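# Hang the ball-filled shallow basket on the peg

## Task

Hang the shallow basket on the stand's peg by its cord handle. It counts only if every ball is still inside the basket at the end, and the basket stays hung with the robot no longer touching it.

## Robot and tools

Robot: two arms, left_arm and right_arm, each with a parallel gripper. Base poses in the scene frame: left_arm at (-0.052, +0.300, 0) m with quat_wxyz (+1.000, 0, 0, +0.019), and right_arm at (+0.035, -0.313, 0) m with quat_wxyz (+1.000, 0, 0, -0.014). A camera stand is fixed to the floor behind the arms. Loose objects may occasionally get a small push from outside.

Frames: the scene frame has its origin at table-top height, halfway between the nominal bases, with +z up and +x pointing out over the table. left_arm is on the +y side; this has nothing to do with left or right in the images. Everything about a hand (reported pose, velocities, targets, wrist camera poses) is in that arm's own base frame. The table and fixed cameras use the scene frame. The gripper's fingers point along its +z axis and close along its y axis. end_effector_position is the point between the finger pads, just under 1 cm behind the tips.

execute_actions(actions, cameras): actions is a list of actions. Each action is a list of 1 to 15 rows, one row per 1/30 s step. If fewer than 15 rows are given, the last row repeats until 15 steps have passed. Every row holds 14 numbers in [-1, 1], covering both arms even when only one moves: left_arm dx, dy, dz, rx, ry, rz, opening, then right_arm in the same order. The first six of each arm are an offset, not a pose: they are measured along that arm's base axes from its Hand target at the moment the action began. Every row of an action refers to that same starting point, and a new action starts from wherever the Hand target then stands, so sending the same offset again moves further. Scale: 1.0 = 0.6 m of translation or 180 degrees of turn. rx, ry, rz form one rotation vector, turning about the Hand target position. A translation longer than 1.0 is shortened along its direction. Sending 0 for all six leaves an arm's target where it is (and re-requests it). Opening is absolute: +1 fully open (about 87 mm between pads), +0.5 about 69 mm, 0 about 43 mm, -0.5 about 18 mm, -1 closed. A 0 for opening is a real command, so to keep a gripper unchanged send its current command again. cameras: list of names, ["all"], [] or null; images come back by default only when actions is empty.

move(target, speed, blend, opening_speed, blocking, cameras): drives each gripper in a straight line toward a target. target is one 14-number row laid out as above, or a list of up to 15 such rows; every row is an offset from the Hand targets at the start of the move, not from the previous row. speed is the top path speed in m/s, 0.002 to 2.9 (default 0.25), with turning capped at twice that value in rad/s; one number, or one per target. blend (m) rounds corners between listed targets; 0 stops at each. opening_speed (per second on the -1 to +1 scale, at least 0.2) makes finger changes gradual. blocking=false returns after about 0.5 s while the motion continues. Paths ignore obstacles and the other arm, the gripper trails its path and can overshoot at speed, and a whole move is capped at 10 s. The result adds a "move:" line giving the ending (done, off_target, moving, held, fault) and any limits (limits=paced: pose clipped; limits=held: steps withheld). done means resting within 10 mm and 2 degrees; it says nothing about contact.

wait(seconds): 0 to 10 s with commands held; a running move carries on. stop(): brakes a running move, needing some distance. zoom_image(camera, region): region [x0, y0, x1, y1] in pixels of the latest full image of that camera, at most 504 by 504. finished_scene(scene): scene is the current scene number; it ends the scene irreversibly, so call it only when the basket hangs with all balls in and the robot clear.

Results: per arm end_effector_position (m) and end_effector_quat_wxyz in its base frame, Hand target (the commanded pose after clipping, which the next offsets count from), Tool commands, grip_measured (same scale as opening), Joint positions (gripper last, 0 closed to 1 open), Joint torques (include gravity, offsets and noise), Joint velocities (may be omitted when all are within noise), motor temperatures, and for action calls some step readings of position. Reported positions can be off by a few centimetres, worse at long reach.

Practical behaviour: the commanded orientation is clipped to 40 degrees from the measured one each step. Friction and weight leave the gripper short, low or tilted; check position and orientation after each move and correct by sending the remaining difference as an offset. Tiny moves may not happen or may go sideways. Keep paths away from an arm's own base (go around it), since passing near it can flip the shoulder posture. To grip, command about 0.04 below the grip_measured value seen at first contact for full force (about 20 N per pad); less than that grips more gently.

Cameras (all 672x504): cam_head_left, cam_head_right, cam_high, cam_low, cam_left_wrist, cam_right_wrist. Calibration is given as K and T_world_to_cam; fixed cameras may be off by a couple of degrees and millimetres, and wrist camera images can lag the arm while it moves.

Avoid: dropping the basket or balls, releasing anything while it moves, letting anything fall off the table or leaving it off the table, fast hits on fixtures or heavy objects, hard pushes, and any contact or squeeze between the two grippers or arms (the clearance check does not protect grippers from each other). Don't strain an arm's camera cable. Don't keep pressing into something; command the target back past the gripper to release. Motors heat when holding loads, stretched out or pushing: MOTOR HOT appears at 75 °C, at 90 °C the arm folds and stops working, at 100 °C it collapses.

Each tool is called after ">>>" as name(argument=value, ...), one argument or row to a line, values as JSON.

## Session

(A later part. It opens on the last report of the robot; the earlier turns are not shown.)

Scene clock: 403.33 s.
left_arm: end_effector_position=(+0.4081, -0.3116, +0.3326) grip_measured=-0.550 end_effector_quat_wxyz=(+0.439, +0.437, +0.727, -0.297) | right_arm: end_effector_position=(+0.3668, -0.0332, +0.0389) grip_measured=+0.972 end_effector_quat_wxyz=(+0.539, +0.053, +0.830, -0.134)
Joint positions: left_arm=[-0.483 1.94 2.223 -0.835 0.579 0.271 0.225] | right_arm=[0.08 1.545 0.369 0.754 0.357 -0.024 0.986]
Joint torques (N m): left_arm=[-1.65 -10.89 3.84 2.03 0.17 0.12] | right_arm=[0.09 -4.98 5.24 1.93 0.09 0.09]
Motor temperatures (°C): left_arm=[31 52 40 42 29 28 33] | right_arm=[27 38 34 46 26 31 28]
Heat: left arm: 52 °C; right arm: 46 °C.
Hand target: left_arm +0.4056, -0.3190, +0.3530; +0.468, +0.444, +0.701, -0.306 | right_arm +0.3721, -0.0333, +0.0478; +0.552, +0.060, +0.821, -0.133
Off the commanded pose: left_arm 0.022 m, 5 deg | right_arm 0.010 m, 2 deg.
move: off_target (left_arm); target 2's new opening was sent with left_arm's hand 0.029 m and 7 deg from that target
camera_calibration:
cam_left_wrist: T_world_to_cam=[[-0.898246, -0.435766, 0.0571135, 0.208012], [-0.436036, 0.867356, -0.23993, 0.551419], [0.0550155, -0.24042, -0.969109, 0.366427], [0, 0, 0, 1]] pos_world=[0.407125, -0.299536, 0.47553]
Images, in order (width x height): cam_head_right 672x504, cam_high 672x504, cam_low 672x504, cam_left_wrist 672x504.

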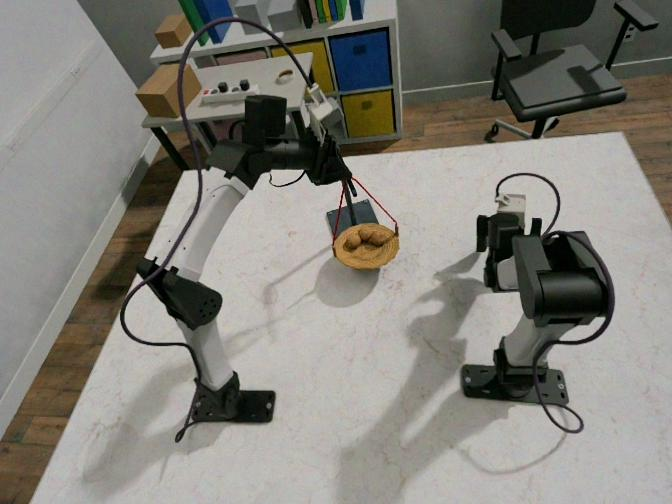

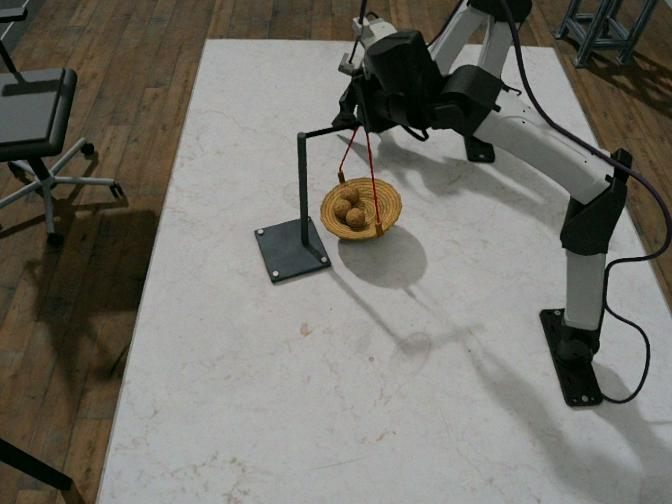

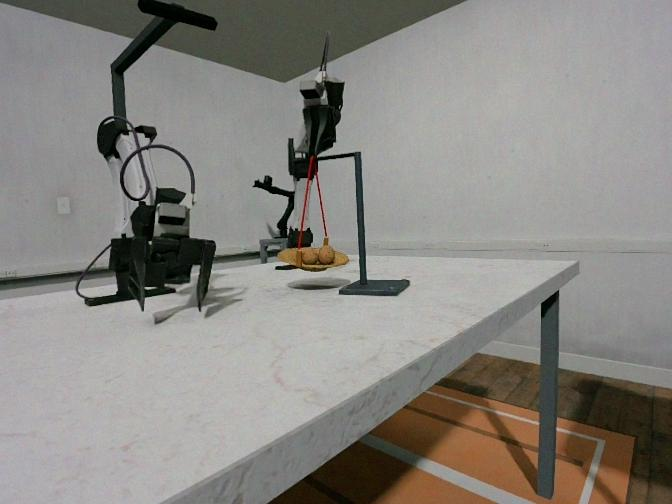

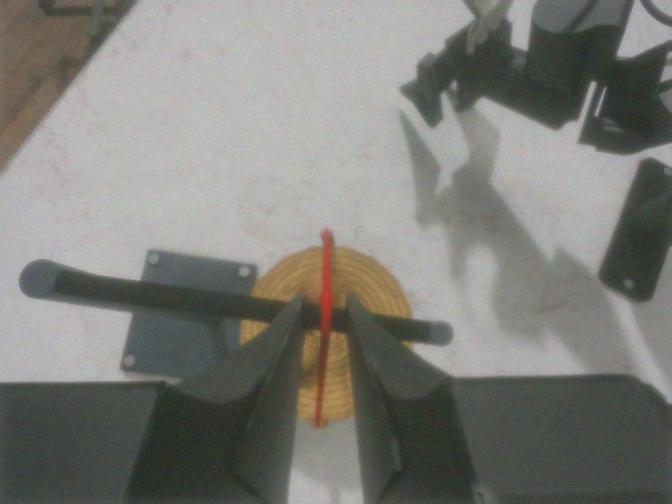

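>>> move(
  target=[0,0,0.005,0,0,0,0.0,0,0,0,0,0,0,1],
  speed=0.04,
  opening_speed=0.5,
  cameras=["cam_low","cam_left_wrist","cam_high","cam_head_right"],
)

>>> zoom_image(
  camera="cam_low",
  region=[220, 110, 430, 290],
)

>>> zoom_image(
  camera="cam_head_right",
  region=[290, 140, 450, 340],
)

Scene clock: 415.00 s.
left_arm: end_effector_position=(+0.4081, -0.3116, +0.3326) grip_measured=+0.000 end_effector_quat_wxyz=(+0.439, +0.437, +0.727, -0.297) | right_arm: end_effector_position=(+0.3668, -0.0332, +0.0389) grip_measured=+0.972 end_effector_quat_wxyz=(+0.539, +0.053, +0.830, -0.134)
Joint positions: left_arm=[-0.483 1.94 2.223 -0.835 0.579 0.271 0.5] | right_arm=[0.08 1.545 0.369 0.754 0.357 -0.024 0.986]
Joint torques (N m): left_arm=[-1.61 -10.32 5.55 1.9 0.16 0.11] | right_arm=[0.08 -5 5.26 1.92 0.09 0.09]
Heat: left arm: 52 °C; right arm: 46 °C.
Hand target: left_arm +0.4056, -0.3190, +0.3560; +0.468, +0.444, +0.701, -0.306 | right_arm +0.3721, -0.0333, +0.0478; +0.552, +0.060, +0.821, -0.133
Off the commanded pose: left_arm 0.025 m, 5 deg | right_arm 0.010 m, 2 deg.
move: off_target (left_arm)
camera_calibration:
cam_left_wrist: T_world_to_cam=[[-0.898246, -0.435766, 0.0571135, 0.208012], [-0.436036, 0.867356, -0.23993, 0.551419], [0.0550155, -0.24042, -0.969109, 0.366427], [0, 0, 0, 1]] pos_world=[0.407125, -0.299536, 0.47553]
Images, in order (width x height): cam_head_right 672x504, cam_high 672x504, cam_low 672x504, cam_left_wrist 672x504.

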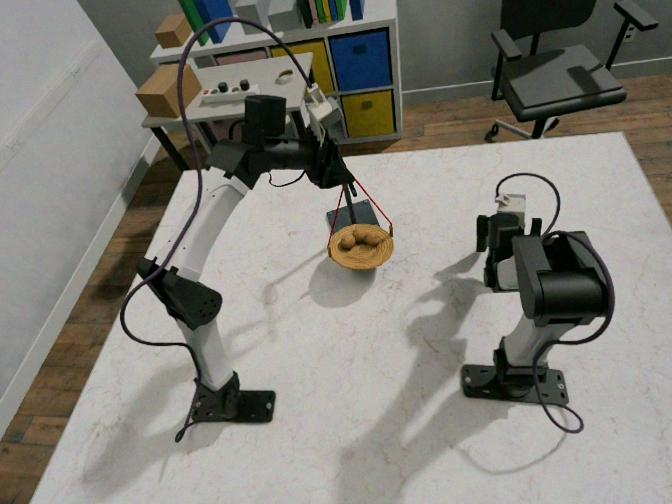

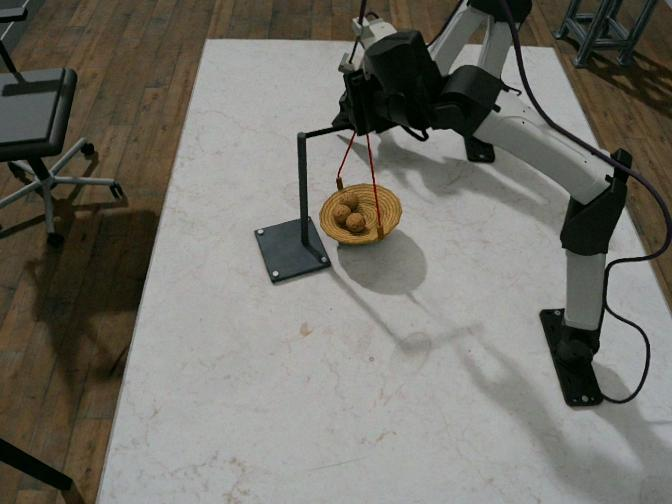

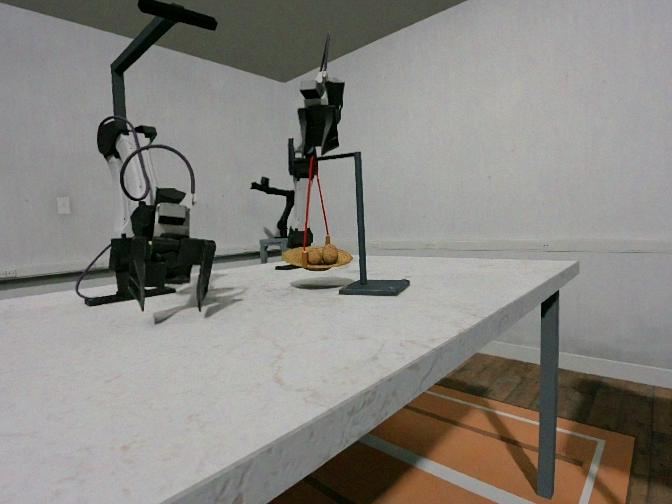

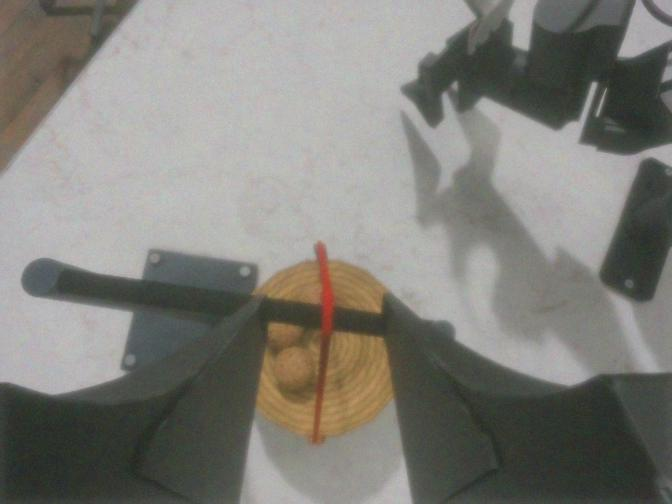

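Scaled by 2.400 from the camera's 672x504 image, which has a finer 960x720 frame.

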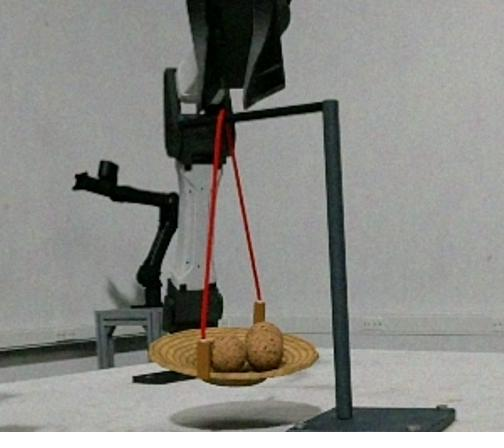

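Scaled by 2.520 from the camera's 672x504 image, which has a finer 960x720 frame.

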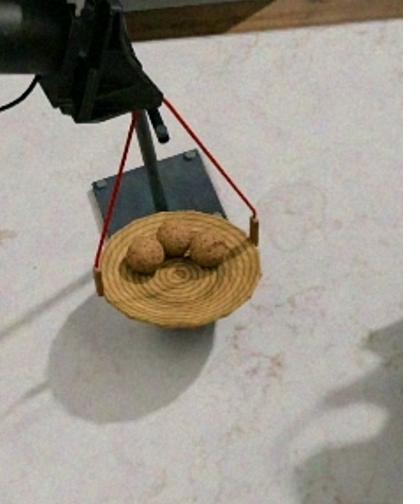

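>>> move(
  target=[
    [-0.017,0.033,0.05,0,0,0,0.0,0,0,0,0,0,0,1],
    [-0.075,0.2,0.117,0,0,0,0,0,0,0,0,0,0,1],
  ],
  speed=0.08,
  blend=[0.01,0],
  cameras=["cam_low","cam_left_wrist","cam_high","cam_head_right"],
)

>>> zoom_image(
  camera="cam_low",
  region=[220, 110, 430, 290],
)

>>> zoom_image(
  camera="cam_high",
  region=[230, 90, 510, 300],
)

>>> zoom_image(
  camera="cam_head_right",
  region=[290, 140, 450, 340],
)

Scene clock: 426.70 s.
left_arm: end_effector_position=(+0.3681, -0.2004, +0.4176) grip_measured=+0.000 end_effector_quat_wxyz=(+0.462, +0.432, +0.712, -0.303) | right_arm: end_effector_position=(+0.3668, -0.0332, +0.0389) grip_measured=+0.972 end_effector_quat_wxyz=(+0.539, +0.053, +0.830, -0.134)
Joint positions: left_arm=[-0.219 1.883 2.566 -1.283 0.812 0.426 0.5] | right_arm=[0.08 1.545 0.369 0.754 0.357 -0.024 0.986]
Joint torques (N m): left_arm=[-0.12 -7.2 5.57 1.08 0.31 0.35] | right_arm=[0.12 -4.97 5.24 1.92 0.09 0.09]
Heat: left arm: 51 °C; right arm: 46 °C.
Hand target: left_arm +0.3607, -0.1989, +0.4261; +0.468, +0.444, +0.701, -0.305 | right_arm +0.3721, -0.0333, +0.0478; +0.552, +0.060, +0.821, -0.133
Off the commanded pose: left_arm 0.011 m, 2 deg | right_arm 0.010 m, 2 deg.
move: off_target (left_arm)
camera_calibration:
cam_left_wrist: T_world_to_cam=[[-0.89879, -0.436502, 0.0405268, 0.222721], [-0.428279, 0.854591, -0.293685, 0.47502], [0.0935601, -0.281318, -0.955043, 0.449505], [0, 0, 0, 1]] pos_world=[0.361565, -0.182276, 0.559776]
Images, in order (width x height): cam_head_right 672x504, cam_high 672x504, cam_low 672x504, cam_left_wrist 672x504.

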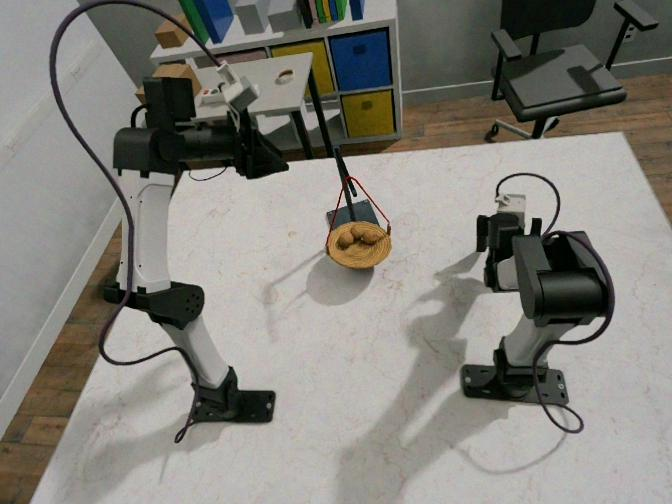

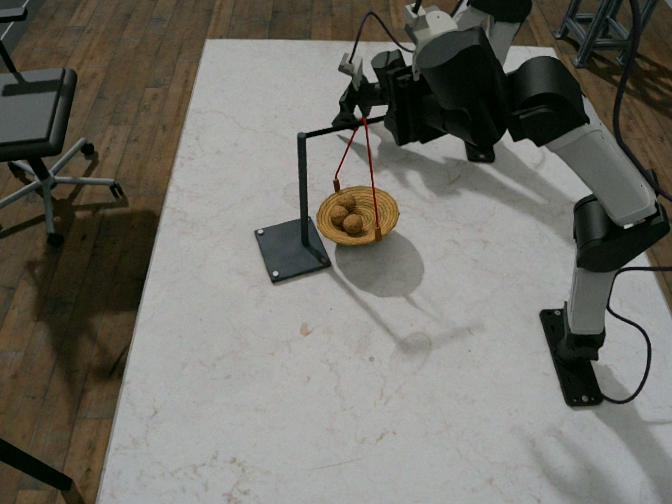

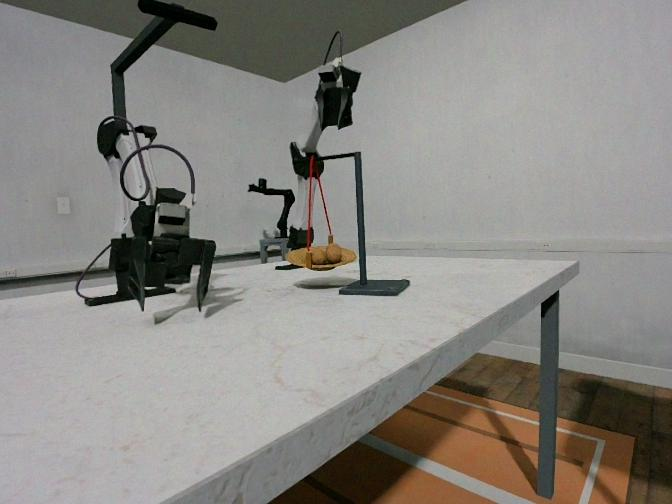

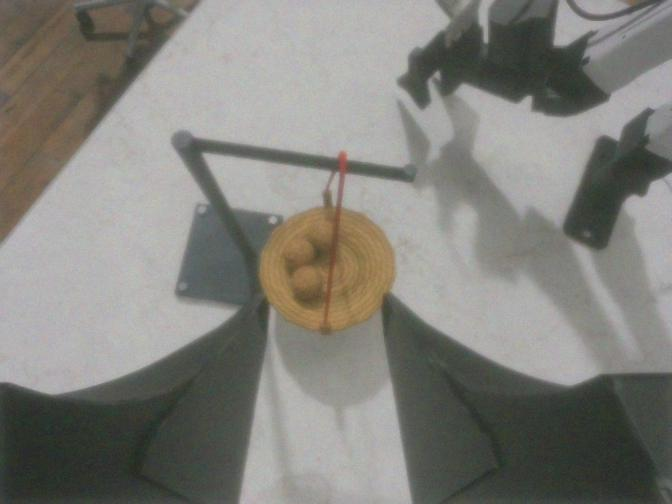

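Scaled by 2.400 from the camera's 672x504 image, which has a finer 960x720 frame.

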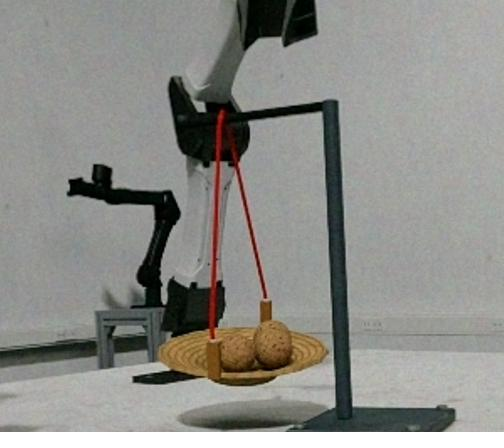

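Scaled by 1.800 from the camera's 672x504 image, which has a finer 960x720 frame.

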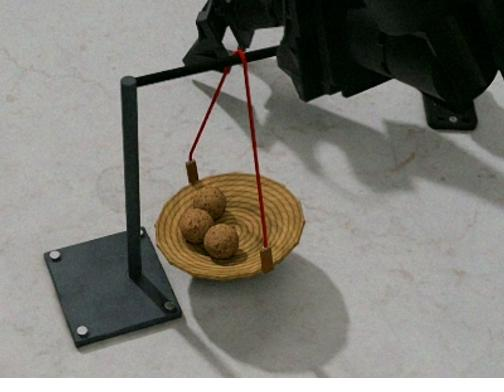

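Scaled by 2.520 from the camera's 672x504 image, which has a finer 960x720 frame.

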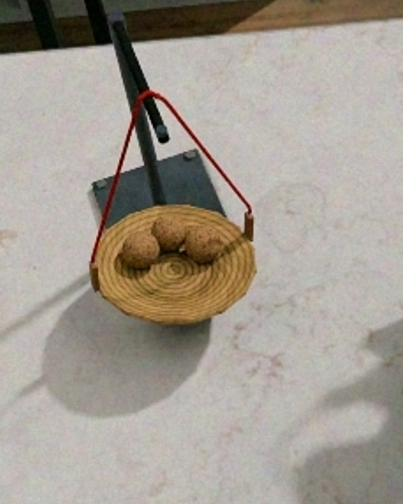

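>>> finished_scene(
  scene=1,
)

The scene is finished: the task was done.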